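## Task

Every foam block sits above a lot number printed on the shelf edge beneath it. Any foam block whose lot number shows up two or more times anywhere in the storeroom must end up on the desk, entirely supported so nothing overhangs the desk edge. Foam blocks with a unique lot number must stay on the shelf they started on. The robot must not tip over or finish leaning, or the task fails.

## Robot and tools

ROBOT. TidyBot++: a four-caster mobile base (0.54 m long, 0.50 m wide, 0.38 m tall) carrying one seven-joint arm that ends in a two-finger gripper. The shoulder sits 0.12 m ahead of the base centre, 0.68 m above the floor. Arm segments: upper arm 0.42 m, forearm 0.31 m, hand 0.31 m. Cameras: base_camera (fixed on the base, facing forward) and wrist_camera (looks along the hand). The arm begins folded, hand pointing down.

FRAMES. Base frame: origin on the floor below the base centre, x forward, y left, z up, metres. Odometry frame: where the base frame was at the start. hand_pose is the point midway between the finger pads, in the base frame; its z axis runs out along the fingers, and the fingers close along its y axis.

TOOL move. Optional parts:
- base: an object with any of translate_m (forward positive), strafe_m (left positive), each -2 to 2 m, and rotate_rad (counter-clockwise seen from above positive), -6.3 to 6.3 rad. These are relative offsets measured from where the base last reported itself, along its axes at that moment, not places in a fixed frame.
- joints: an object of absolute targets keyed by name, radians: joint_1_rad (any angle; positive turns the arm clockwise from above, opposite to heading), joint_2_rad -2.249 to 2.249 (shoulder, 0 = upper arm vertical), joint_3_rad (any angle), joint_4_rad -2.579 to 2.579 (elbow, 0 = straight), joint_5_rad (any angle), joint_6_rad -2.099 to 2.099 (wrist), joint_7_rad (any angle; with the hand down, positive is counter-clockwise from above). gripper_pos is 0 (open, about 85 mm gap) to 1 (closed); gap is roughly 85 x (1 - gripper_pos) mm. Unlimited joints take the shorter way, so send steps under half a turn.
- target: a single list of seven numbers [x, y, z, qw, qx, qy, qz], an absolute hand pose in the base frame (metres, then a unit quaternion), the same format hand_pose prints. Alongside target, joints may contain only gripper_pos.
- speeds: per-action caps keyed translate_m / strafe_m (0.05 to 0.5 m/s) and rotate_rad (0.1 to 1.57 rad/s). When translating and strafing together, cap only one of them.
- cameras: list of "base_camera", "wrist_camera" or "all"; omitted means all, [] means none.
- blocking: true (default) returns once everything is at rest; false returns in about 0.5 s while motion continues.
An empty move just reports state and images.

OTHER TOOLS. wait(seconds 0 to 10, cameras) lets time pass without new commands and returns early when motions settle. stop(cameras) brakes everything still moving. zoom_image(camera, region [x0, y0, x1, y1] in pixels from the top-left, at most 504 x 504) enlarges part of that camera's latest image; useful for reading lot numbers. read_manual(section "licences") only returns licence texts. finished_scene(scene = current scene number) ends the scene permanently; later calls in the same reply go to the next scene, whose task appears in the result.

RESULT LINES. move: "done" or the worst status. base_status, joint_status, hand_status: done, moving, off_target (rested away from the goal, may still push), stopped, contact_stop, time_out, not_followed, torque_fault, limit_stop_at_motor_heat. hand_pose (actual) and hand_target (where joint targets would put it). joint_positions, base_odometry (x, y, heading rad, from wheel turns, so slip counts as travel), base_tilt (degrees, forward and right positive), motor_effort (% of max, peak in brackets), Motor temperatures, on_its_own, pictures (image order), earlier move. Warnings: "joint command not followed", "pose unreachable", "cause:", ARM HIT, MOTOR HOT, OVER-TEMPERATURE FAULT. A refused call (out-of-range value) or an unrequested stop skips the rest of that reply's move, wait and finished_scene calls; an unknown key only invalidates that call.

HAND TIPS. hand_status done means within 10 mm and 2 degrees; most moves finish a few cm off. To correct, add (wanted position - hand_pose) to your previous target. To hold a loaded hand still, resend hand_target, not hand_pose. A load makes the arm sag; never command a joint to its read angle while carrying something. The downward hand reaches at most about 0.94 m high, and only close to the base. Closed fingertips reach about 20 mm past the hand point. When a carried object touches a surface, hand_pose stops dropping though commands keep going lower.

AVOID. Dropping objects, releasing something still moving, slamming or hitting hard, pushing hard on furniture, and overloading the gripper (hard squeezing of an object still resting on something, twisting, fast swings). Driving or turning while the raised arm snags something can topple the robot; so can reaching far out over nearby furniture from the folded pose or swinging a stretched arm sideways. Back away or retract the arm to correct a lean. Torque faults freeze the arm for 10 s; long holds or stretched poses overheat motors. Objects may occasionally be tugged or nudged by outside forces.

Each tool is called after ">>>" by a JSON object that holds its "name" and its "arguments".

## Session

>>> {"name": "move", "arguments": {"cameras": ["all"]}}

Scene clock: 0.00 s.
Motor temperatures (°C): [37 35 30 37 40 37 42]
base_odometry: x=+0.000 y=+0.000 heading=+0.000
base_tilt: forward=-0.4 right=+0.6
base_status: not commanded
joint_positions: joint_1_rad=-0.038 joint_2_rad=-0.374 joint_3_rad=+3.113 joint_4_rad=-2.523 joint_5_rad=-0.004 joint_6_rad=-0.911 joint_7_rad=+1.592 gripper_pos=+0.000
joint_status: not commanded
motor_effort: joint_1_rad=-1 joint_2_rad=-1 joint_3_rad=+1 joint_4_rad=+15 joint_5_rad=+1 joint_6_rad=+1 joint_7_rad=+0
hand_pose: x=+0.2532 y=+0.0103 z=+0.5912 quat_wxyz=(+0.003, +0.998, +0.042, +0.041) (m; base frame)
hand_target: x=+0.2524 y=+0.0102 z=+0.5907 quat_wxyz=(+0.003, +0.998, +0.042, +0.040) (m; base frame)
hand_status: not commanded
pictures: base_camera, wrist_camera
Images, in order (width x height): base_camera 644x364, wrist_camera 644x476.

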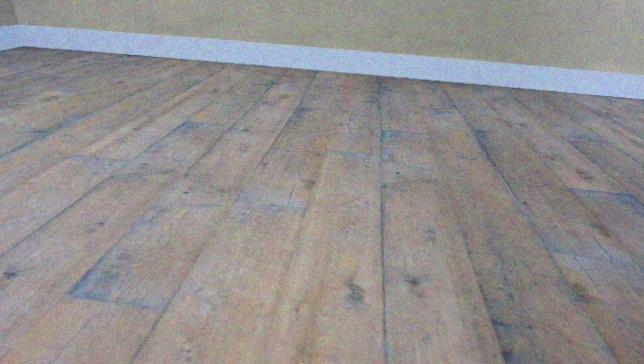

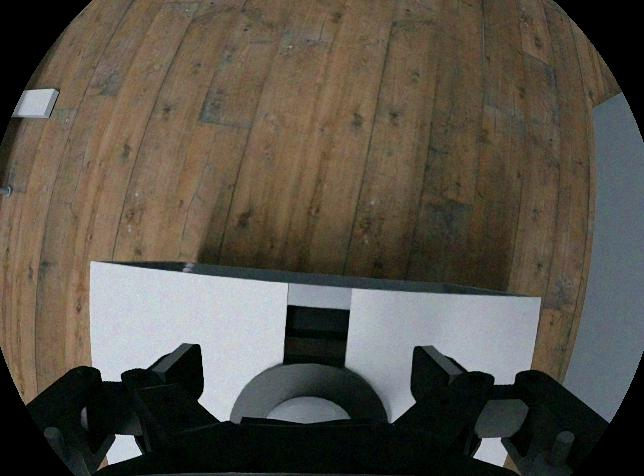

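>>> {"name": "move", "arguments": {"base": {"rotate_rad": -1.5708}, "joints": {"joint_1_rad": 0, "joint_2_rad": -1.18, "joint_3_rad": 3.14, "joint_4_rad": -2.12, "joint_5_rad": 0, "joint_6_rad": -0.98, "joint_7_rad": 1.57}, "cameras": []}}

>>> {"name": "wait", "arguments": {"seconds": 0.2, "cameras": ["all"]}}

Scene clock: 3.07 s.
Motor temperatures (°C): [37 35 30 37 40 37 42]
move: done
base_odometry: x=+0.000 y=+0.000 heading=-1.570
base_tilt: forward=-0.4 right=+0.6
base_status: done
joint_positions: joint_1_rad=-0.017 joint_2_rad=-1.162 joint_3_rad=+3.126 joint_4_rad=-2.134 joint_5_rad=-0.004 joint_6_rad=-0.933 joint_7_rad=+1.592 gripper_pos=+0.000
joint_status: all done
motor_effort: joint_1_rad=+0(2) joint_2_rad=+15(16) joint_3_rad=+1(2) joint_4_rad=+19(21) joint_5_rad=+1(2) joint_6_rad=+8(9) joint_7_rad=+0(1)
hand_pose: x=+0.2864 y=+0.0097 z=+0.9240 quat_wxyz=(+0.003, +0.814, +0.022, +0.580) (m; base frame)
hand_target: x=+0.2763 y=+0.0018 z=+0.9210 quat_wxyz=(+0.000, +0.819, +0.000, +0.574) (m; base frame)
hand_status: not commanded
pictures: none
No camera images: "cameras" was empty.

Scene clock: 3.27 s.
Motor temperatures (°C): [37 35 30 37 40 37 42]
base_odometry: x=+0.000 y=+0.000 heading=-1.570
base_tilt: forward=-0.3 right=+0.6
base_status: done
joint_positions: joint_1_rad=-0.017 joint_2_rad=-1.162 joint_3_rad=+3.126 joint_4_rad=-2.134 joint_5_rad=-0.004 joint_6_rad=-0.933 joint_7_rad=+1.592 gripper_pos=+0.000
joint_status: all done
motor_effort: joint_1_rad=-1(2) joint_2_rad=+15(16) joint_3_rad=+1(2) joint_4_rad=+20(21) joint_5_rad=+1(2) joint_6_rad=+9(9) joint_7_rad=+0(1)
hand_pose: x=+0.2864 y=+0.0097 z=+0.9240 quat_wxyz=(+0.003, +0.814, +0.022, +0.580) (m; base frame)
hand_target: x=+0.2763 y=+0.0018 z=+0.9210 quat_wxyz=(+0.000, +0.819, +0.000, +0.574) (m; base frame)
hand_status: not commanded
wait: 0.20 s; no rest
pictures: base_camera, wrist_camera
Images, in order (width x height): base_camera 644x364, wrist_camera 644x476.

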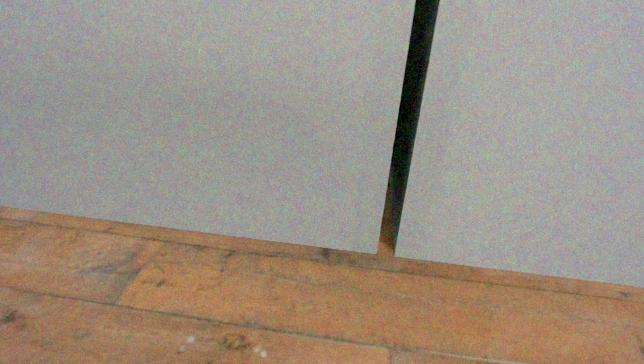

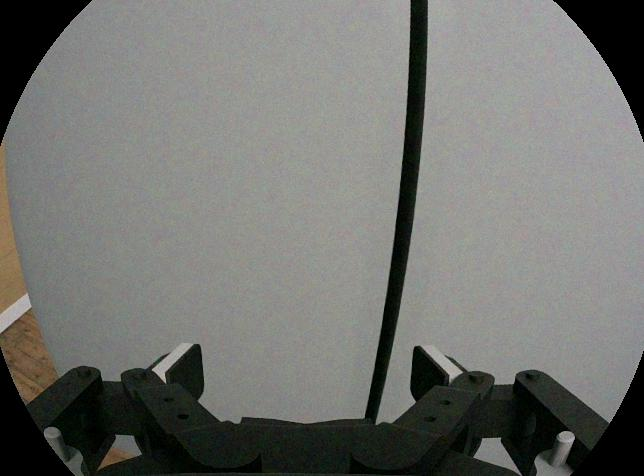

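>>> {"name": "move", "arguments": {"base": {"rotate_rad": -1.75}, "cameras": []}}

>>> {"name": "wait", "arguments": {"seconds": 0.2, "cameras": ["all"]}}

Scene clock: 7.23 s.
Motor temperatures (°C): [37 35 30 37 40 37 42]
move: done
base_odometry: x=+0.000 y=+0.000 heading=+2.964
base_tilt: forward=-0.4 right=+0.6
base_status: done
joint_positions: joint_1_rad=-0.015 joint_2_rad=-1.162 joint_3_rad=+3.126 joint_4_rad=-2.134 joint_5_rad=-0.004 joint_6_rad=-0.933 joint_7_rad=+1.592 gripper_pos=+0.000
joint_status: not commanded
motor_effort: joint_1_rad=+0(1) joint_2_rad=+15(15) joint_3_rad=+1(2) joint_4_rad=+20(20) joint_5_rad=+1(1) joint_6_rad=+9(9) joint_7_rad=+0(1)
hand_pose: x=+0.2864 y=+0.0094 z=+0.9239 quat_wxyz=(+0.004, +0.815, +0.021, +0.580) (m; base frame)
hand_target: x=+0.2763 y=+0.0018 z=+0.9210 quat_wxyz=(+0.000, +0.819, +0.000, +0.574) (m; base frame)
hand_status: not commanded
pictures: none
No camera images: "cameras" was empty.

Scene clock: 7.43 s.
Motor temperatures (°C): [37 35 30 37 40 37 42]
base_odometry: x=+0.000 y=+0.000 heading=+2.964
base_tilt: forward=-0.4 right=+0.6
base_status: done
joint_positions: joint_1_rad=-0.015 joint_2_rad=-1.162 joint_3_rad=+3.126 joint_4_rad=-2.134 joint_5_rad=-0.004 joint_6_rad=-0.933 joint_7_rad=+1.592 gripper_pos=+0.000
joint_status: not commanded
motor_effort: joint_1_rad=+0(1) joint_2_rad=+15(15) joint_3_rad=+1(2) joint_4_rad=+20(20) joint_5_rad=+1(1) joint_6_rad=+8(9) joint_7_rad=+0(1)
hand_pose: x=+0.2864 y=+0.0094 z=+0.9239 quat_wxyz=(+0.004, +0.815, +0.021, +0.580) (m; base frame)
hand_target: x=+0.2763 y=+0.0018 z=+0.9210 quat_wxyz=(+0.000, +0.819, +0.000, +0.574) (m; base frame)
hand_status: not commanded
wait: 0.20 s; no rest
pictures: base_camera, wrist_camera
Images, in order (width x height): base_camera 644x364, wrist_camera 644x476.

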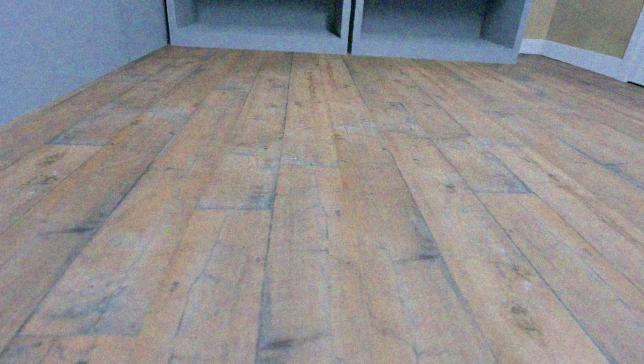

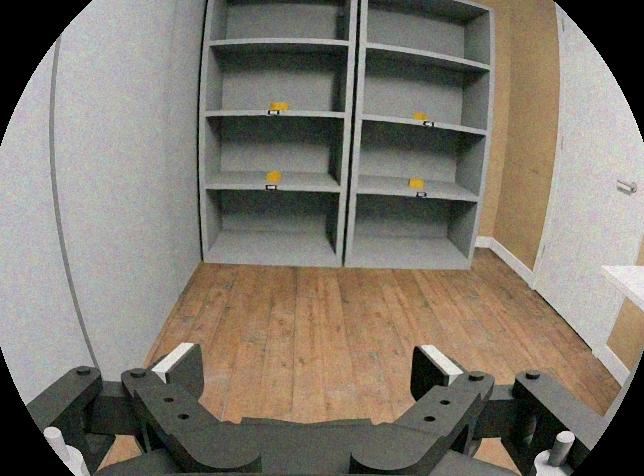

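>>> {"name": "zoom_image", "arguments": {"camera": "wrist_camera", "region": [255, 95, 295, 125]}}

>>> {"name": "zoom_image", "arguments": {"camera": "wrist_camera", "region": [405, 105, 445, 135]}}

>>> {"name": "move", "arguments": {"base": {"translate_m": 1.42, "strafe_m": -0.19}, "target": [0.45, 0, 0.97, 0, 0.887, 0, 0.4617], "cameras": []}}

>>> {"name": "wait", "arguments": {"seconds": 0.25, "cameras": ["wrist_camera"]}}

Scaled by 12.600.

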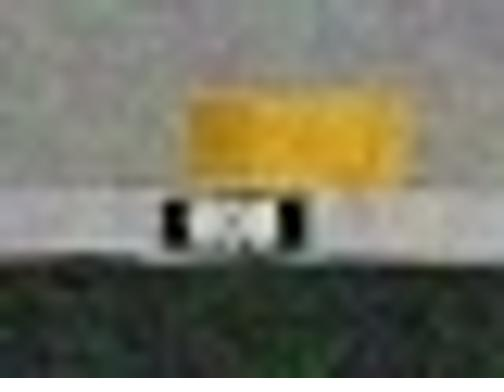

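Scaled by 12.600.

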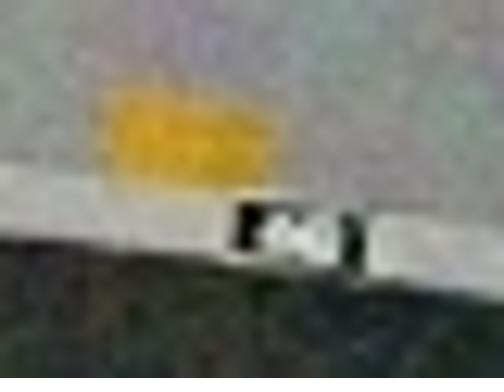

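Scene clock: 12.50 s.
Motor temperatures (°C): [37 35 30 37 40 37 42]
move: off_target
base_odometry: x=-1.364 y=+0.438 heading=+2.964
base_tilt: forward=-0.3 right=+0.6
base_status: done
joint_positions: joint_1_rad=-0.015 joint_2_rad=-0.552 joint_3_rad=+3.132 joint_4_rad=-1.785 joint_5_rad=-0.004 joint_6_rad=-0.934 joint_7_rad=+1.592 gripper_pos=+0.000
joint_status: not commanded
motor_effort: joint_1_rad=-1(1) joint_2_rad=-1(18) joint_3_rad=+1(2) joint_4_rad=+20(22) joint_5_rad=+1(1) joint_6_rad=+7(9) joint_7_rad=+0(1)
hand_pose: x=+0.4522 y=+0.0117 z=+0.9694 quat_wxyz=(+0.000, +0.883, +0.020, +0.468) (m; base frame)
hand_target: x=+0.4500 y=+0.0000 z=+0.9699 quat_wxyz=(+0.000, +0.887, +0.000, +0.462) (m; base frame)
hand_status: off_target (0.012 m and 2.5 deg from the pose sent, 0.170 m and 16.1 deg at the start)
pictures: none
No camera images: "cameras" was empty.

Scene clock: 12.77 s.
Motor temperatures (°C): [37 35 30 37 40 37 42]
base_odometry: x=-1.364 y=+0.438 heading=+2.964
base_tilt: forward=-0.3 right=+0.6
base_status: done
joint_positions: joint_1_rad=-0.015 joint_2_rad=-0.552 joint_3_rad=+3.132 joint_4_rad=-1.785 joint_5_rad=-0.004 joint_6_rad=-0.934 joint_7_rad=+1.592 gripper_pos=+0.000
joint_status: not commanded
motor_effort: joint_1_rad=+0(1) joint_2_rad=-1(18) joint_3_rad=+1(2) joint_4_rad=+21(22) joint_5_rad=+1(1) joint_6_rad=+7(9) joint_7_rad=+0(1)
hand_pose: x=+0.4522 y=+0.0117 z=+0.9694 quat_wxyz=(+0.000, +0.883, +0.020, +0.468) (m; base frame)
hand_target: x=+0.4500 y=+0.0000 z=+0.9699 quat_wxyz=(+0.000, +0.887, +0.000, +0.462) (m; base frame)
hand_status: off_target (0.012 m and 2.5 deg from the pose sent, 0.170 m and 16.1 deg at the start)
wait: 0.27 s; no rest
pictures: wrist_camera
Images, in order (width x height): wrist_camera 644x476.

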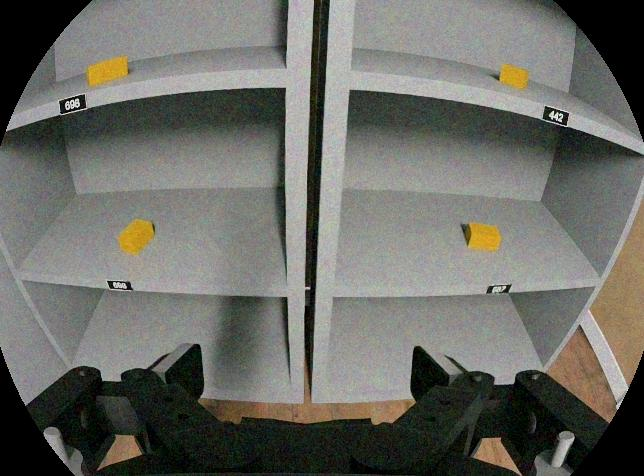

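Zooming on the four labels.

>>> {"name": "zoom_image", "arguments": {"camera": "wrist_camera", "region": [50, 85, 100, 125]}}

>>> {"name": "zoom_image", "arguments": {"camera": "wrist_camera", "region": [100, 270, 140, 300]}}

>>> {"name": "zoom_image", "arguments": {"camera": "wrist_camera", "region": [535, 100, 585, 135]}}

>>> {"name": "zoom_image", "arguments": {"camera": "wrist_camera", "region": [480, 275, 520, 305]}}

Scaled by 10.080.

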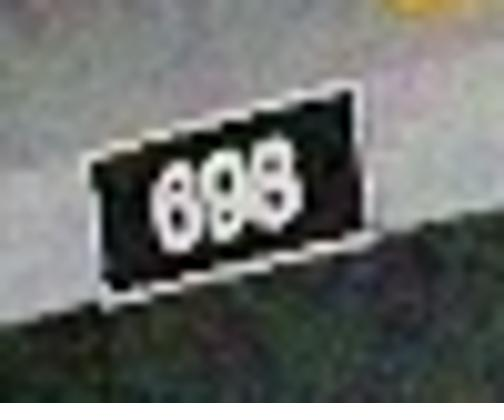

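Scaled by 12.600.

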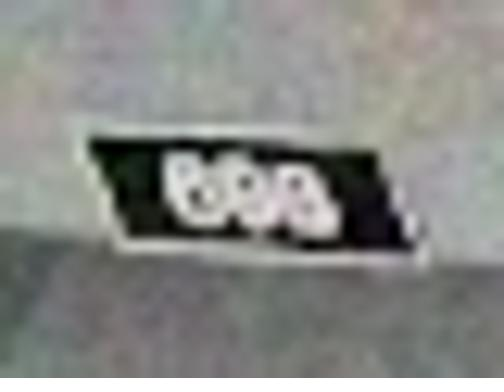

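Scaled by 10.080.

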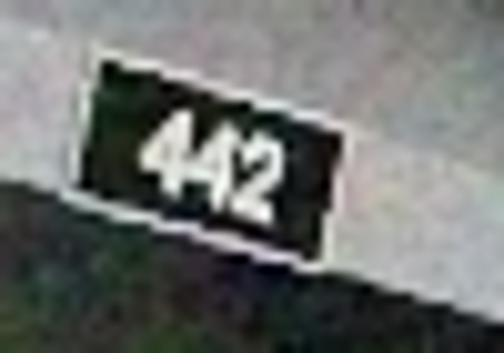

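Scaled by 12.600.

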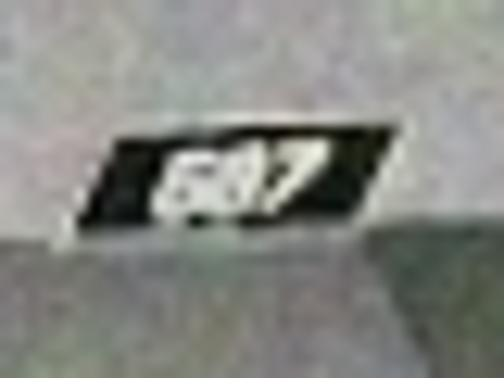

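>>> {"name": "move", "arguments": {"target": [0.5, 0, 0.75, 0, 0.866, 0, 0.5], "cameras": []}}

>>> {"name": "wait", "arguments": {"seconds": 0.25, "cameras": ["wrist_camera"]}}

Scene clock: 15.63 s.
Motor temperatures (°C): [37 35 30 37 40 37 42]
move: off_target
base_odometry: x=-1.364 y=+0.438 heading=+2.964
base_tilt: forward=-0.3 right=+0.6
base_status: not commanded
joint_positions: joint_1_rad=-0.015 joint_2_rad=-0.397 joint_3_rad=+3.137 joint_4_rad=-2.479 joint_5_rad=-0.004 joint_6_rad=-0.019 joint_7_rad=+1.592 gripper_pos=+0.000
joint_status: not commanded
motor_effort: joint_1_rad=+0(1) joint_2_rad=-5(7) joint_3_rad=+1(1) joint_4_rad=+19(22) joint_5_rad=+1(1) joint_6_rad=+7(8) joint_7_rad=+0(1)
hand_pose: x=+0.4989 y=+0.0086 z=+0.7583 quat_wxyz=(+0.000, +0.868, +0.016, +0.497) (m; base frame)
hand_target: x=+0.5000 y=+0.0000 z=+0.7500 quat_wxyz=(+0.000, +0.866, +0.000, +0.500) (m; base frame)
hand_status: off_target (0.012 m and 1.9 deg from the pose sent, 0.225 m and 4.8 deg at the start)
pictures: none
No camera images: "cameras" was empty.

Scene clock: 15.90 s.
Motor temperatures (°C): [37 35 30 37 40 37 42]
base_odometry: x=-1.364 y=+0.438 heading=+2.964
base_tilt: forward=-0.4 right=+0.6
base_status: not commanded
joint_positions: joint_1_rad=-0.015 joint_2_rad=-0.397 joint_3_rad=+3.137 joint_4_rad=-2.479 joint_5_rad=-0.004 joint_6_rad=-0.018 joint_7_rad=+1.592 gripper_pos=+0.000
joint_status: not commanded
motor_effort: joint_1_rad=-1(1) joint_2_rad=-5(7) joint_3_rad=+1(1) joint_4_rad=+20(22) joint_5_rad=+1(1) joint_6_rad=+8(8) joint_7_rad=+0(1)
hand_pose: x=+0.4990 y=+0.0086 z=+0.7586 quat_wxyz=(+0.000, +0.867, +0.016, +0.497) (m; base frame)
hand_target: x=+0.5000 y=+0.0000 z=+0.7500 quat_wxyz=(+0.000, +0.866, +0.000, +0.500) (m; base frame)
hand_status: off_target (0.012 m and 1.8 deg from the pose sent, 0.225 m and 4.8 deg at the start)
wait: 0.27 s; no rest
pictures: wrist_camera
Images, in order (width x height): wrist_camera 644x476.

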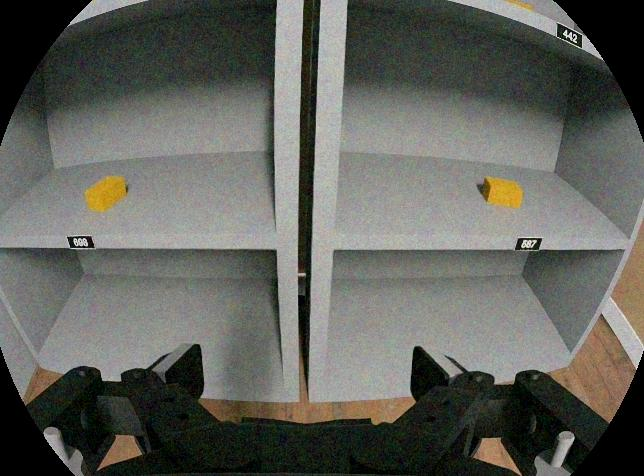

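>>> {"name": "zoom_image", "arguments": {"camera": "wrist_camera", "region": [60, 230, 100, 256]}}

>>> {"name": "zoom_image", "arguments": {"camera": "wrist_camera", "region": [508, 230, 548, 256]}}

Scaled by 12.600.

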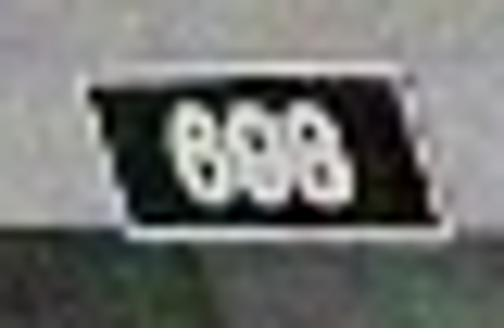

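Scaled by 12.600.

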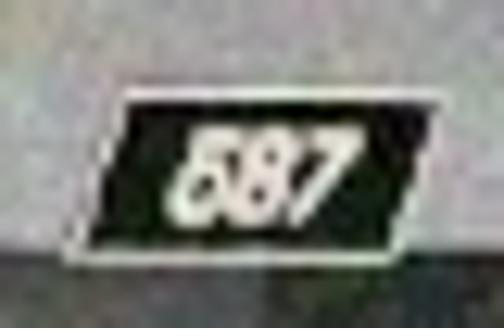

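>>> {"name": "move", "arguments": {"base": {"translate_m": 0.15, "strafe_m": 1.15, "rotate_rad": 1.575}, "joints": {"joint_1_rad": 0, "joint_2_rad": -1.18, "joint_3_rad": 3.14, "joint_4_rad": -2.12, "joint_5_rad": 0, "joint_6_rad": -1.08, "joint_7_rad": 1.57}, "cameras": []}}

>>> {"name": "wait", "arguments": {"seconds": 0.2, "cameras": ["all"]}}

Scene clock: 24.63 s.
Motor temperatures (°C): [37 35 30 37 40 37 42]
move: time_out
TORQUE WARNING: joint_6_rad reached its warning level (29.4 N m). A warning alone does not stop the arm.
base_odometry: x=-1.570 y=-0.210 heading=-1.748
base_tilt: forward=-0.3 right=+0.6
base_status: translate_m time_out (by the wheels' count: +0.088 of +0.150); strafe_m time_out (by the wheels' count: +0.674 of +1.150); the other done
joint_positions: joint_1_rad=-0.010 joint_2_rad=-1.178 joint_3_rad=+3.146 joint_4_rad=-2.117 joint_5_rad=-0.004 joint_6_rad=-1.072 joint_7_rad=+1.594 gripper_pos=+0.000
joint_status: all done
motor_effort: joint_1_rad=+0(6) joint_2_rad=+16(35) joint_3_rad=+1(4) joint_4_rad=+20(22) joint_5_rad=+0(3) joint_6_rad=+8(40) joint_7_rad=+0(6)
hand_pose: x=+0.2656 y=+0.0028 z=+0.8961 quat_wxyz=(+0.000, +0.844, +0.012, +0.536) (m; base frame)
hand_target: x=+0.2642 y=+0.0017 z=+0.8923 quat_wxyz=(+0.000, +0.847, +0.000, +0.532) (m; base frame)
hand_status: not commanded
pictures: none
No camera images: "cameras" was empty.

not run: a stop that you did not command came earlier in this reply.

>>> {"name": "move", "arguments": {"cameras": ["all"]}}

Scene clock: 24.70 s.
Motor temperatures (°C): [37 35 30 37 40 37 42]
base_odometry: x=-1.570 y=-0.210 heading=-1.748
base_tilt: forward=-0.4 right=+0.6
base_status: translate_m time_out (by the wheels' count: +0.088 of +0.150); strafe_m time_out (by the wheels' count: +0.674 of +1.150); the other done
joint_positions: joint_1_rad=-0.010 joint_2_rad=-1.178 joint_3_rad=+3.146 joint_4_rad=-2.117 joint_5_rad=-0.004 joint_6_rad=-1.072 joint_7_rad=+1.594 gripper_pos=+0.000
joint_status: all done
motor_effort: joint_1_rad=+0(6) joint_2_rad=+15(35) joint_3_rad=+1(4) joint_4_rad=+19(22) joint_5_rad=+1(3) joint_6_rad=+8(40) joint_7_rad=+0(6)
hand_pose: x=+0.2656 y=+0.0028 z=+0.8961 quat_wxyz=(+0.000, +0.844, +0.012, +0.536) (m; base frame)
hand_target: x=+0.2642 y=+0.0017 z=+0.8923 quat_wxyz=(+0.000, +0.847, +0.000, +0.532) (m; base frame)
hand_status: not commanded
pictures: base_camera, wrist_camera
Images, in order (width x height): base_camera 644x364, wrist_camera 644x476.

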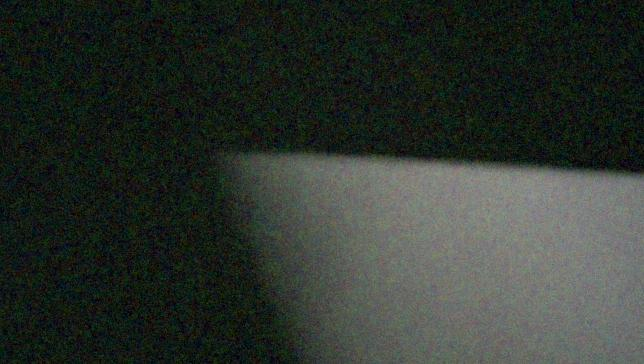

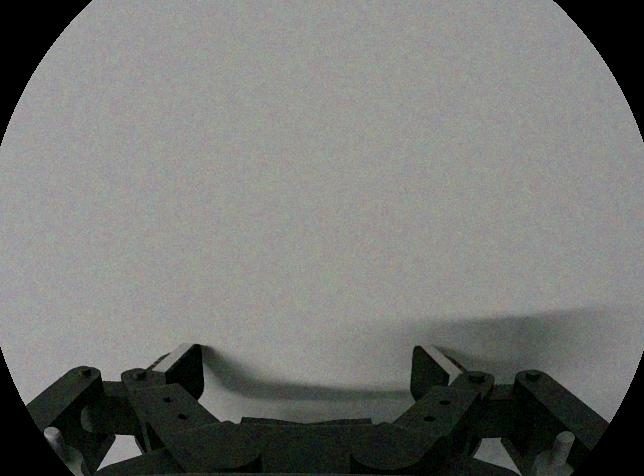

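>>> {"name": "move", "arguments": {"base": {"translate_m": -0.35, "strafe_m": -0.35}, "cameras": ["all"]}}

Scene clock: 27.83 s.
Motor temperatures (°C): [37 35 30 37 40 37 42]
move: done
base_odometry: x=-1.853 y=+0.196 heading=-1.747
base_tilt: forward=-0.4 right=+0.6
base_status: done
joint_positions: joint_1_rad=-0.009 joint_2_rad=-1.178 joint_3_rad=+3.146 joint_4_rad=-2.117 joint_5_rad=-0.004 joint_6_rad=-1.072 joint_7_rad=+1.594 gripper_pos=+0.000
joint_status: not commanded
motor_effort: joint_1_rad=+0(2) joint_2_rad=+16(18) joint_3_rad=+1(2) joint_4_rad=+19(20) joint_5_rad=+0(1) joint_6_rad=+8(9) joint_7_rad=+0(1)
hand_pose: x=+0.2656 y=+0.0029 z=+0.8961 quat_wxyz=(+0.000, +0.844, +0.012, +0.536) (m; base frame)
hand_target: x=+0.2642 y=+0.0017 z=+0.8923 quat_wxyz=(+0.000, +0.847, +0.000, +0.532) (m; base frame)
hand_status: not commanded
pictures: base_camera, wrist_camera
Images, in order (width x height): base_camera 644x364, wrist_camera 644x476.

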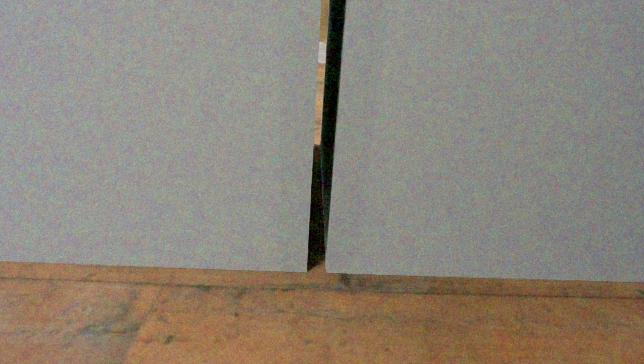

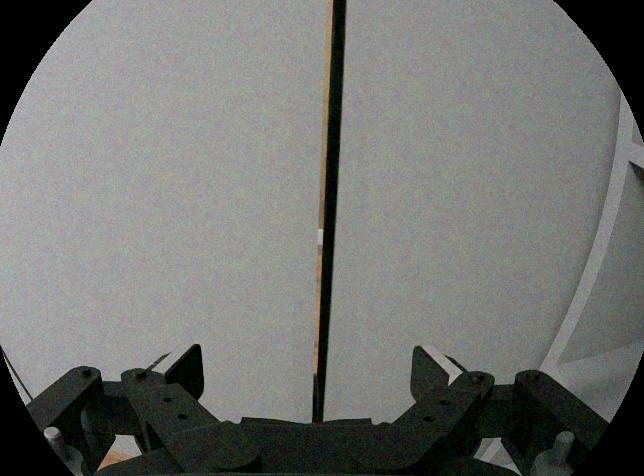

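>>> {"name": "move", "arguments": {"base": {"strafe_m": 2.0}, "cameras": []}}

>>> {"name": "move", "arguments": {"base": {"strafe_m": 0.95}, "cameras": ["all"]}}

Scene clock: 34.50 s.
Motor temperatures (°C): [37 35 30 37 40 37 42]
move: done
base_odometry: x=+0.116 y=-0.154 heading=-1.747
base_tilt: forward=-0.4 right=+0.6
base_status: done
joint_positions: joint_1_rad=-0.009 joint_2_rad=-1.178 joint_3_rad=+3.146 joint_4_rad=-2.117 joint_5_rad=-0.004 joint_6_rad=-1.072 joint_7_rad=+1.594 gripper_pos=+0.000
joint_status: not commanded
motor_effort: joint_1_rad=-1(2) joint_2_rad=+15(16) joint_3_rad=+1(2) joint_4_rad=+18(20) joint_5_rad=+1(1) joint_6_rad=+8(9) joint_7_rad=+0(1)
hand_pose: x=+0.2657 y=+0.0028 z=+0.8961 quat_wxyz=(+0.000, +0.844, +0.012, +0.536) (m; base frame)
hand_target: x=+0.2642 y=+0.0017 z=+0.8923 quat_wxyz=(+0.000, +0.847, +0.000, +0.532) (m; base frame)
hand_status: not commanded
pictures: none
No camera images: "cameras" was empty.

Scene clock: 37.73 s.
Motor temperatures (°C): [37 35 30 37 40 37 42]
move: done
base_odometry: x=+1.052 y=-0.320 heading=-1.747
base_tilt: forward=-0.4 right=+0.6
base_status: done
joint_positions: joint_1_rad=-0.008 joint_2_rad=-1.178 joint_3_rad=+3.146 joint_4_rad=-2.117 joint_5_rad=-0.004 joint_6_rad=-1.072 joint_7_rad=+1.594 gripper_pos=+0.000
joint_status: not commanded
motor_effort: joint_1_rad=-1(2) joint_2_rad=+15(17) joint_3_rad=+1(2) joint_4_rad=+19(20) joint_5_rad=+1(1) joint_6_rad=+8(9) joint_7_rad=+0(1)
hand_pose: x=+0.2657 y=+0.0028 z=+0.8961 quat_wxyz=(+0.001, +0.844, +0.012, +0.536) (m; base frame)
hand_target: x=+0.2642 y=+0.0017 z=+0.8923 quat_wxyz=(+0.000, +0.847, +0.000, +0.532) (m; base frame)
hand_status: not commanded
pictures: base_camera, wrist_camera
Images, in order (width x height): base_camera 644x364, wrist_camera 644x476.

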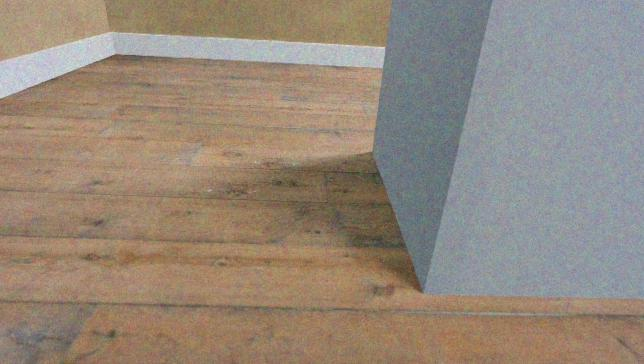

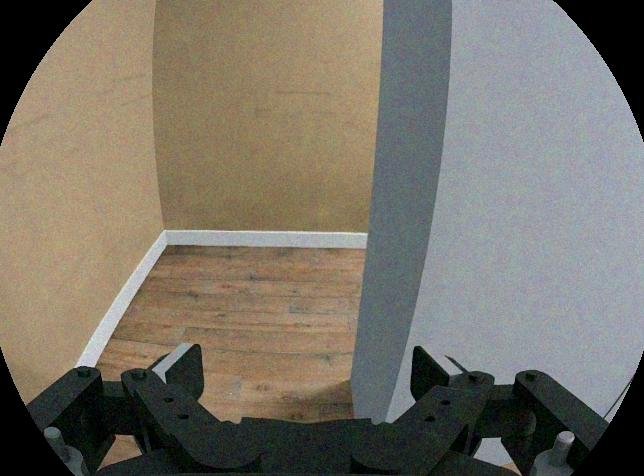

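>>> {"name": "move", "arguments": {"base": {"strafe_m": 0.38}, "cameras": []}}

>>> {"name": "move", "arguments": {"base": {"translate_m": 1.6, "rotate_rad": 3.13}, "cameras": []}}

>>> {"name": "move", "arguments": {"base": {"strafe_m": 0.95}, "joints": {"joint_6_rad": -1.24}, "cameras": []}}

>>> {"name": "wait", "arguments": {"seconds": 0.2, "cameras": ["all"]}}

Scene clock: 40.73 s.
Motor temperatures (°C): [37 35 30 37 40 37 42]
move: done
base_odometry: x=+1.426 y=-0.386 heading=-1.746
base_tilt: forward=-0.4 right=+0.6
base_status: done
joint_positions: joint_1_rad=-0.006 joint_2_rad=-1.178 joint_3_rad=+3.144 joint_4_rad=-2.117 joint_5_rad=-0.004 joint_6_rad=-1.072 joint_7_rad=+1.594 gripper_pos=+0.000
joint_status: not commanded
motor_effort: joint_1_rad=-1(3) joint_2_rad=+15(17) joint_3_rad=+1(3) joint_4_rad=+19(20) joint_5_rad=+1(2) joint_6_rad=+8(9) joint_7_rad=+0(1)
hand_pose: x=+0.2657 y=+0.0028 z=+0.8960 quat_wxyz=(+0.002, +0.844, +0.011, +0.536) (m; base frame)
hand_target: x=+0.2642 y=+0.0017 z=+0.8923 quat_wxyz=(+0.000, +0.847, +0.000, +0.532) (m; base frame)
hand_status: not commanded
pictures: none
No camera images: "cameras" was empty.

Scene clock: 46.07 s.
Motor temperatures (°C): [37 35 30 37 40 37 42]
move: done
base_odometry: x=+1.147 y=-1.962 heading=+1.385
base_tilt: forward=-0.4 right=+0.6
base_status: done
joint_positions: joint_1_rad=-0.006 joint_2_rad=-1.177 joint_3_rad=+3.144 joint_4_rad=-2.117 joint_5_rad=-0.004 joint_6_rad=-1.072 joint_7_rad=+1.594 gripper_pos=+0.000
joint_status: not commanded
motor_effort: joint_1_rad=-1(1) joint_2_rad=+16(18) joint_3_rad=+1(2) joint_4_rad=+19(20) joint_5_rad=+1(1) joint_6_rad=+8(9) joint_7_rad=+0(1)
hand_pose: x=+0.2658 y=+0.0028 z=+0.8960 quat_wxyz=(+0.002, +0.844, +0.011, +0.536) (m; base frame)
hand_target: x=+0.2642 y=+0.0017 z=+0.8923 quat_wxyz=(+0.000, +0.847, +0.000, +0.532) (m; base frame)
hand_status: not commanded
pictures: none
No camera images: "cameras" was empty.

Scene clock: 49.30 s.
Motor temperatures (°C): [37 35 30 37 40 37 42]
move: done
base_odometry: x=+0.213 y=-1.787 heading=+1.386
base_tilt: forward=-0.4 right=+0.6
base_status: done
joint_positions: joint_1_rad=-0.006 joint_2_rad=-1.177 joint_3_rad=+3.144 joint_4_rad=-2.117 joint_5_rad=-0.004 joint_6_rad=-1.223 joint_7_rad=+1.594 gripper_pos=+0.000
joint_status: all done
motor_effort: joint_1_rad=-1(2) joint_2_rad=+16(17) joint_3_rad=+1(2) joint_4_rad=+19(20) joint_5_rad=+1(1) joint_6_rad=+7(9) joint_7_rad=+0(1)
hand_pose: x=+0.2426 y=+0.0029 z=+0.8551 quat_wxyz=(+0.001, +0.882, +0.012, +0.470) (m; base frame)
hand_target: x=+0.2391 y=+0.0017 z=+0.8494 quat_wxyz=(+0.000, +0.887, +0.000, +0.463) (m; base frame)
hand_status: not commanded
pictures: none
No camera images: "cameras" was empty.

Scene clock: 49.50 s.
Motor temperatures (°C): [37 35 30 37 40 37 42]
base_odometry: x=+0.213 y=-1.787 heading=+1.386
base_tilt: forward=-0.4 right=+0.6
base_status: done
joint_positions: joint_1_rad=-0.006 joint_2_rad=-1.177 joint_3_rad=+3.144 joint_4_rad=-2.117 joint_5_rad=-0.004 joint_6_rad=-1.223 joint_7_rad=+1.594 gripper_pos=+0.000
joint_status: all done
motor_effort: joint_1_rad=+0(2) joint_2_rad=+16(17) joint_3_rad=+1(2) joint_4_rad=+18(20) joint_5_rad=+1(1) joint_6_rad=+8(9) joint_7_rad=+0(1)
hand_pose: x=+0.2426 y=+0.0029 z=+0.8551 quat_wxyz=(+0.001, +0.882, +0.012, +0.470) (m; base frame)
hand_target: x=+0.2391 y=+0.0017 z=+0.8494 quat_wxyz=(+0.000, +0.887, +0.000, +0.463) (m; base frame)
hand_status: not commanded
wait: 0.20 s; no rest
pictures: base_camera, wrist_camera
Images, in order (width x height): base_camera 644x364, wrist_camera 644x476.

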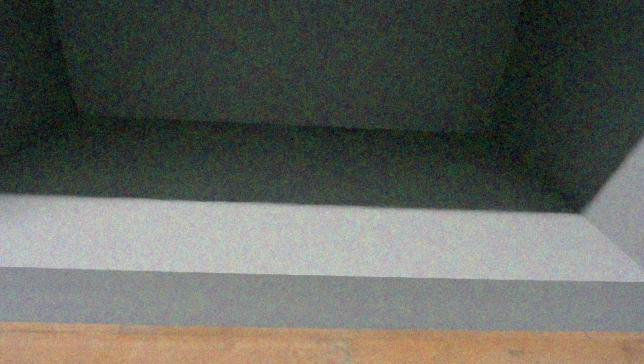

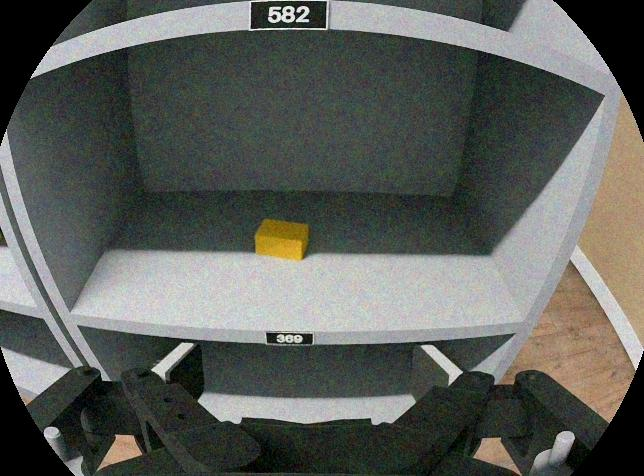

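>>> {"name": "move", "arguments": {"cameras": ["wrist_camera"]}}

>>> {"name": "zoom_image", "arguments": {"camera": "wrist_camera", "region": [265, 325, 315, 350]}}

Scene clock: 50.73 s.
Motor temperatures (°C): [37 35 30 37 40 37 42]
base_odometry: x=+0.213 y=-1.787 heading=+1.386
base_tilt: forward=-0.4 right=+0.6
base_status: done
joint_positions: joint_1_rad=-0.006 joint_2_rad=-1.177 joint_3_rad=+3.144 joint_4_rad=-2.117 joint_5_rad=-0.004 joint_6_rad=-1.223 joint_7_rad=+1.594 gripper_pos=+0.000
joint_status: all done
motor_effort: joint_1_rad=+0(2) joint_2_rad=+16(17) joint_3_rad=+1(2) joint_4_rad=+18(20) joint_5_rad=+1(1) joint_6_rad=+7(9) joint_7_rad=+0(1)
hand_pose: x=+0.2426 y=+0.0029 z=+0.8551 quat_wxyz=(+0.001, +0.882, +0.012, +0.470) (m; base frame)
hand_target: x=+0.2391 y=+0.0017 z=+0.8494 quat_wxyz=(+0.000, +0.887, +0.000, +0.463) (m; base frame)
hand_status: not commanded
pictures: wrist_camera
Images, in order (width x height): wrist_camera 644x476.

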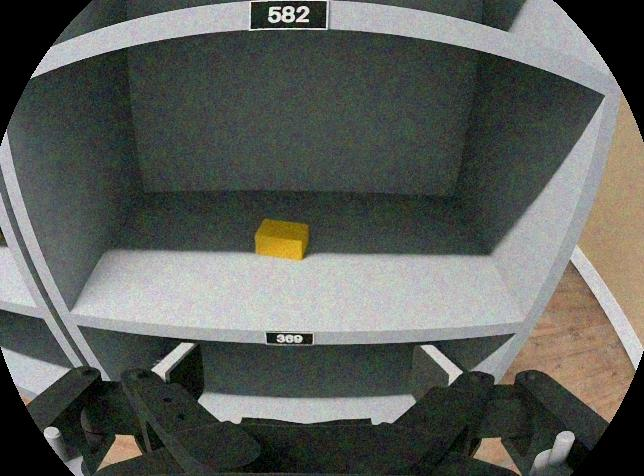

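Scaled by 10.080.

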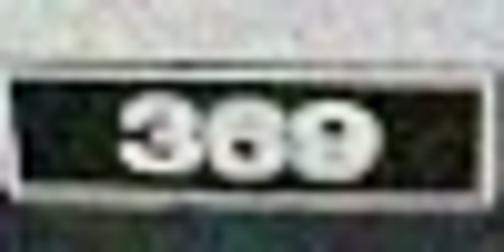

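>>> {"name": "move", "arguments": {"base": {"strafe_m": 0.9}, "cameras": ["wrist_camera"]}}

>>> {"name": "zoom_image", "arguments": {"camera": "wrist_camera", "region": [265, 325, 315, 350]}}

Scene clock: 54.07 s.
Motor temperatures (°C): [37 35 30 37 40 37 42]
move: done
base_odometry: x=-0.671 y=-1.622 heading=+1.386
base_tilt: forward=-0.4 right=+0.6
base_status: done
joint_positions: joint_1_rad=-0.006 joint_2_rad=-1.177 joint_3_rad=+3.144 joint_4_rad=-2.117 joint_5_rad=-0.004 joint_6_rad=-1.223 joint_7_rad=+1.594 gripper_pos=+0.000
joint_status: not commanded
motor_effort: joint_1_rad=-1(2) joint_2_rad=+17(17) joint_3_rad=+1(2) joint_4_rad=+19(19) joint_5_rad=+1(1) joint_6_rad=+7(8) joint_7_rad=+0(1)
hand_pose: x=+0.2426 y=+0.0029 z=+0.8551 quat_wxyz=(+0.001, +0.882, +0.012, +0.470) (m; base frame)
hand_target: x=+0.2391 y=+0.0017 z=+0.8494 quat_wxyz=(+0.000, +0.887, +0.000, +0.463) (m; base frame)
hand_status: not commanded
pictures: wrist_camera
Images, in order (width x height): wrist_camera 644x476.

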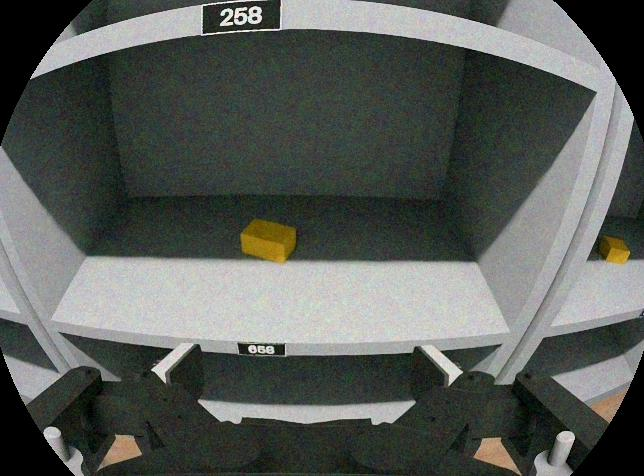

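Scaled by 10.080.

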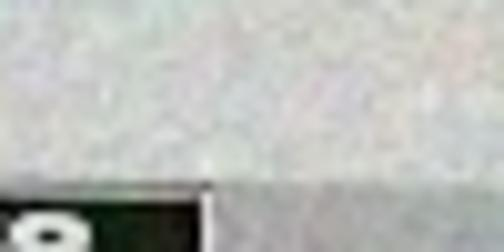

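>>> {"name": "zoom_image", "arguments": {"camera": "wrist_camera", "region": [236, 337, 286, 362]}}

>>> {"name": "move", "arguments": {"base": {"strafe_m": 0.9}, "cameras": ["wrist_camera"]}}

>>> {"name": "zoom_image", "arguments": {"camera": "wrist_camera", "region": [216, 325, 316, 375]}}

Scaled by 10.080.

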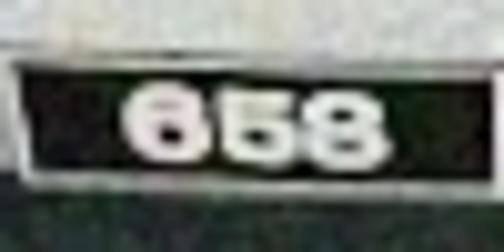

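Scene clock: 57.33 s.
Motor temperatures (°C): [37 35 30 37 40 37 42]
move: done
base_odometry: x=-1.556 y=-1.457 heading=+1.386
base_tilt: forward=-0.4 right=+0.6
base_status: done
joint_positions: joint_1_rad=-0.006 joint_2_rad=-1.177 joint_3_rad=+3.144 joint_4_rad=-2.117 joint_5_rad=-0.004 joint_6_rad=-1.223 joint_7_rad=+1.594 gripper_pos=+0.000
joint_status: not commanded
motor_effort: joint_1_rad=-1(2) joint_2_rad=+16(17) joint_3_rad=+1(2) joint_4_rad=+18(20) joint_5_rad=+1(1) joint_6_rad=+8(8) joint_7_rad=+0(1)
hand_pose: x=+0.2426 y=+0.0029 z=+0.8551 quat_wxyz=(+0.001, +0.882, +0.012, +0.470) (m; base frame)
hand_target: x=+0.2391 y=+0.0017 z=+0.8494 quat_wxyz=(+0.000, +0.887, +0.000, +0.463) (m; base frame)
hand_status: not commanded
pictures: wrist_camera
Images, in order (width x height): wrist_camera 644x476.

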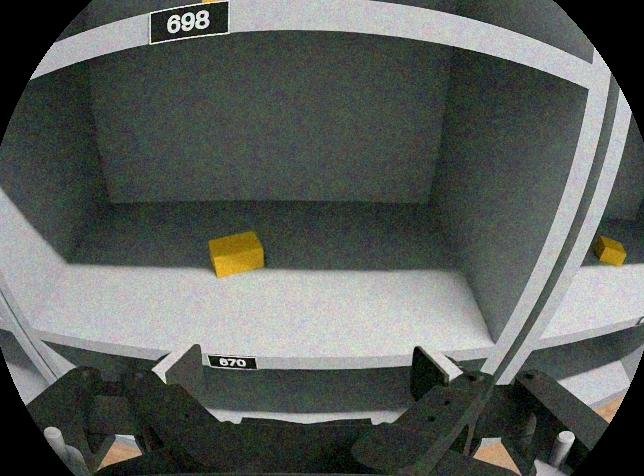

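Scaled by 5.040.

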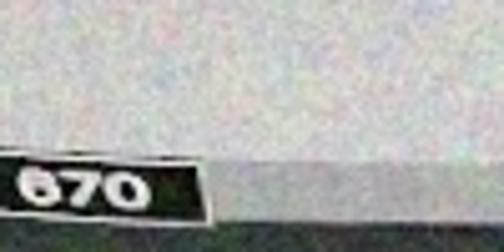

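>>> {"name": "zoom_image", "arguments": {"camera": "wrist_camera", "region": [207, 350, 257, 375]}}

>>> {"name": "zoom_image", "arguments": {"camera": "wrist_camera", "region": [145, 0, 235, 45]}}

>>> {"name": "move", "arguments": {"base": {"strafe_m": 0.82, "translate_m": -0.02}, "cameras": ["wrist_camera"]}}

>>> {"name": "zoom_image", "arguments": {"camera": "wrist_camera", "region": [196, 335, 296, 385]}}

Scaled by 10.080.

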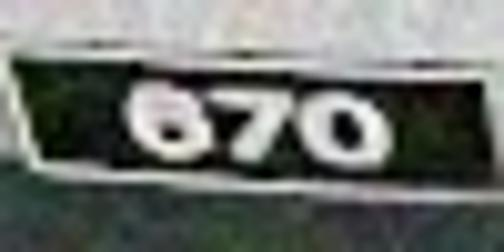

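Scaled by 5.600.

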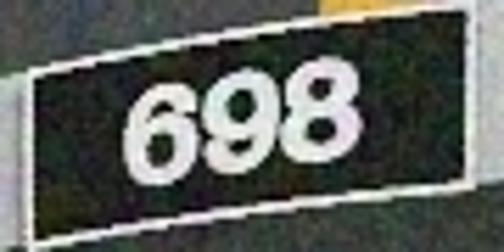

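Scene clock: 60.57 s.
Motor temperatures (°C): [37 35 30 37 40 37 42]
move: done
base_odometry: x=-2.366 y=-1.326 heading=+1.386
base_tilt: forward=-0.4 right=+0.6
base_status: done
joint_positions: joint_1_rad=-0.006 joint_2_rad=-1.177 joint_3_rad=+3.144 joint_4_rad=-2.117 joint_5_rad=-0.004 joint_6_rad=-1.223 joint_7_rad=+1.594 gripper_pos=+0.000
joint_status: not commanded
motor_effort: joint_1_rad=+0(2) joint_2_rad=+15(17) joint_3_rad=+1(2) joint_4_rad=+18(20) joint_5_rad=+1(1) joint_6_rad=+7(8) joint_7_rad=+0(1)
hand_pose: x=+0.2426 y=+0.0029 z=+0.8551 quat_wxyz=(+0.001, +0.882, +0.012, +0.470) (m; base frame)
hand_target: x=+0.2391 y=+0.0017 z=+0.8494 quat_wxyz=(+0.000, +0.887, +0.000, +0.463) (m; base frame)
hand_status: not commanded
pictures: wrist_camera
Images, in order (width x height): wrist_camera 644x476.

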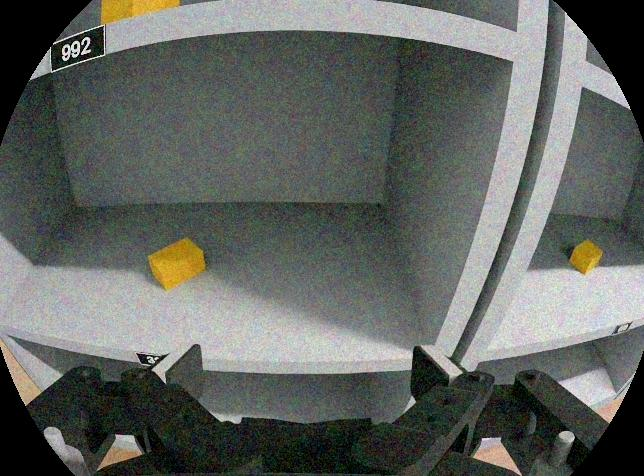

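Scaled by 5.040.

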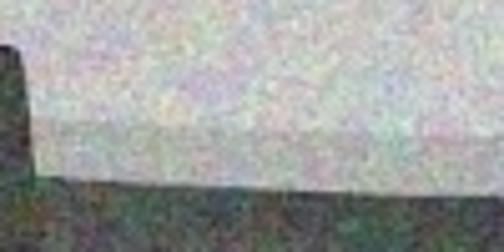

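>>> {"name": "move", "arguments": {"base": {"strafe_m": 0.17}, "cameras": ["wrist_camera"]}}

>>> {"name": "zoom_image", "arguments": {"camera": "wrist_camera", "region": [206, 345, 266, 375]}}

Scene clock: 62.53 s.
Motor temperatures (°C): [37 35 30 37 40 37 42]
move: done
base_odometry: x=-2.533 y=-1.295 heading=+1.387
base_tilt: forward=-0.4 right=+0.6
base_status: done
joint_positions: joint_1_rad=-0.004 joint_2_rad=-1.177 joint_3_rad=+3.143 joint_4_rad=-2.117 joint_5_rad=-0.004 joint_6_rad=-1.223 joint_7_rad=+1.594 gripper_pos=+0.000
joint_status: not commanded
motor_effort: joint_1_rad=+0(2) joint_2_rad=+15(16) joint_3_rad=+1(2) joint_4_rad=+18(19) joint_5_rad=+1(1) joint_6_rad=+7(8) joint_7_rad=+0(1)
hand_pose: x=+0.2426 y=+0.0028 z=+0.8551 quat_wxyz=(+0.002, +0.882, +0.012, +0.470) (m; base frame)
hand_target: x=+0.2391 y=+0.0017 z=+0.8494 quat_wxyz=(+0.000, +0.887, +0.000, +0.463) (m; base frame)
hand_status: not commanded
pictures: wrist_camera
Images, in order (width x height): wrist_camera 644x476.

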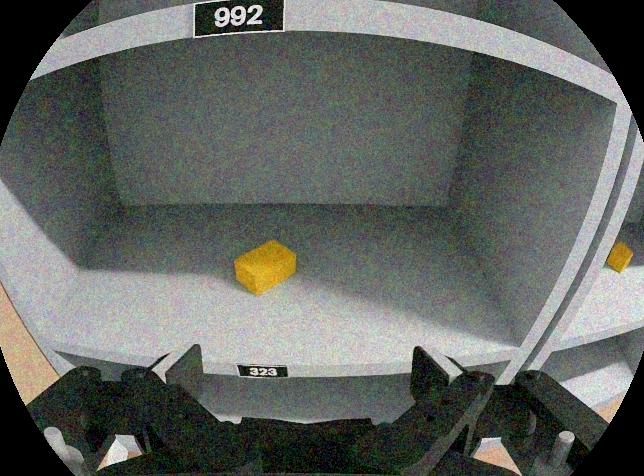

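Scaled by 8.400.

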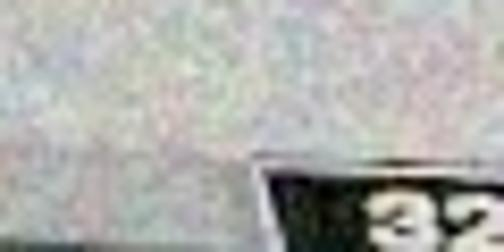

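>>> {"name": "move", "arguments": {"base": {"strafe_m": -0.83, "translate_m": -0.15, "rotate_rad": 0.03}, "joints": {"joint_1_rad": 0, "joint_2_rad": -0.5, "joint_3_rad": 3.14, "joint_4_rad": -1.3, "joint_5_rad": 0, "joint_6_rad": -1.29, "joint_7_rad": 1.57}, "cameras": ["wrist_camera"]}}

>>> {"name": "wait", "arguments": {"seconds": 0.2, "cameras": ["wrist_camera"]}}

Scene clock: 67.80 s.
Motor temperatures (°C): [37 35 30 37 40 37 42]
move: done
base_odometry: x=-1.745 y=-1.594 heading=+1.417
base_tilt: forward=-0.4 right=+0.6
base_status: done
joint_positions: joint_1_rad=-0.004 joint_2_rad=-0.512 joint_3_rad=+3.143 joint_4_rad=-1.317 joint_5_rad=-0.004 joint_6_rad=-1.242 joint_7_rad=+1.594 gripper_pos=+0.000
joint_status: all done
motor_effort: joint_1_rad=+0(2) joint_2_rad=+0(17) joint_3_rad=+1(3) joint_4_rad=+17(20) joint_5_rad=+1(2) joint_6_rad=+8(9) joint_7_rad=+0(1)
hand_pose: x=+0.4160 y=+0.0030 z=+1.1242 quat_wxyz=(+0.003, +0.854, +0.011, +0.521) (m; base frame)
hand_target: x=+0.4130 y=+0.0021 z=+1.1156 quat_wxyz=(+0.000, +0.865, +0.000, +0.502) (m; base frame)
hand_status: not commanded
pictures: wrist_camera
Images, in order (width x height): wrist_camera 644x476.

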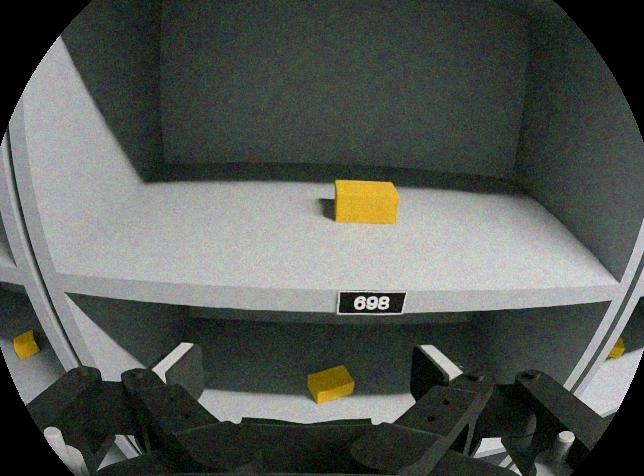

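Scene clock: 68.00 s.
Motor temperatures (°C): [37 35 30 37 40 37 42]
base_odometry: x=-1.745 y=-1.594 heading=+1.417
base_tilt: forward=-0.4 right=+0.6
base_status: done
joint_positions: joint_1_rad=-0.004 joint_2_rad=-0.512 joint_3_rad=+3.143 joint_4_rad=-1.317 joint_5_rad=-0.004 joint_6_rad=-1.242 joint_7_rad=+1.594 gripper_pos=+0.000
joint_status: all done
motor_effort: joint_1_rad=+0(2) joint_2_rad=+1(17) joint_3_rad=+1(3) joint_4_rad=+18(20) joint_5_rad=+1(2) joint_6_rad=+8(9) joint_7_rad=+0(1)
hand_pose: x=+0.4160 y=+0.0030 z=+1.1242 quat_wxyz=(+0.003, +0.854, +0.011, +0.521) (m; base frame)
hand_target: x=+0.4130 y=+0.0021 z=+1.1156 quat_wxyz=(+0.000, +0.865, +0.000, +0.502) (m; base frame)
hand_status: not commanded
wait: 0.20 s; no rest
pictures: wrist_camera
Images, in order (width x height): wrist_camera 644x476.

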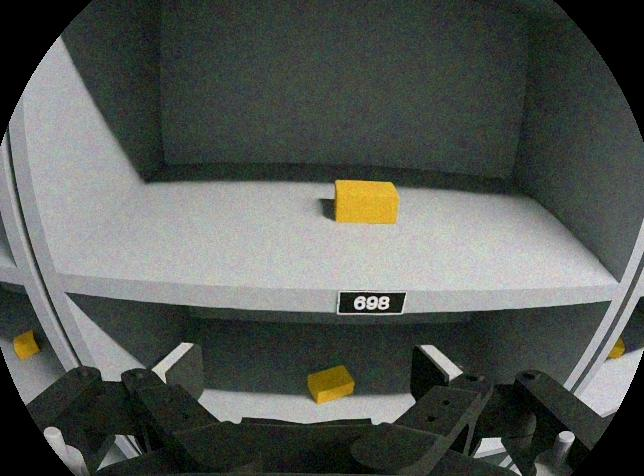

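>>> {"name": "zoom_image", "arguments": {"camera": "wrist_camera", "region": [320, 170, 410, 230]}}

Scaled by 5.600.

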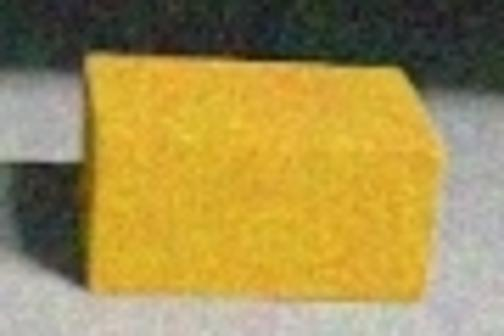

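>>> {"name": "move", "arguments": {"base": {"strafe_m": -0.135, "translate_m": 0.18}, "target": [0.60, 0.0, 1.05, 0, 0.866, 0, 0.5], "joints": {"gripper_pos": 1.0}, "cameras": ["wrist_camera"]}}

Scene clock: 73.50 s.
Motor temperatures (°C): [37 35 30 37 40 37 42]
move: off_target
base_odometry: x=-1.583 y=-1.437 heading=+1.417
base_tilt: forward=-0.3 right=+0.6
base_status: done
joint_positions: joint_1_rad=-0.004 joint_2_rad=-0.200 joint_3_rad=+3.150 joint_4_rad=-1.390 joint_5_rad=-0.004 joint_6_rad=-0.942 joint_7_rad=+1.594 gripper_pos=+0.999
joint_status: all done
motor_effort: joint_1_rad=-1(1) joint_2_rad=-13(21) joint_3_rad=+0(3) joint_4_rad=+21(23) joint_5_rad=+1(2) joint_6_rad=+7(9) joint_7_rad=+0(1)
hand_pose: x=+0.5907 y=-0.0003 z=+1.0456 quat_wxyz=(+0.004, +0.875, +0.007, +0.484) (m; base frame)
hand_target: x=+0.6000 y=+0.0000 z=+1.0500 quat_wxyz=(+0.000, +0.866, +0.000, +0.500) (m; base frame)
hand_status: off_target (0.010 m and 2.3 deg from the pose sent, 0.198 m and 3.1 deg at the start)
pictures: wrist_camera
Images, in order (width x height): wrist_camera 644x476.

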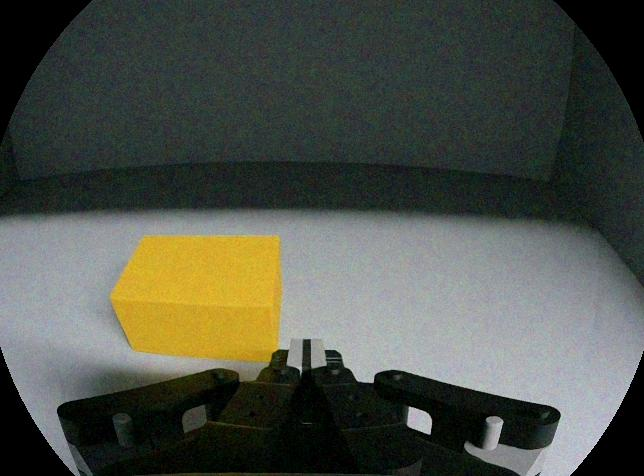

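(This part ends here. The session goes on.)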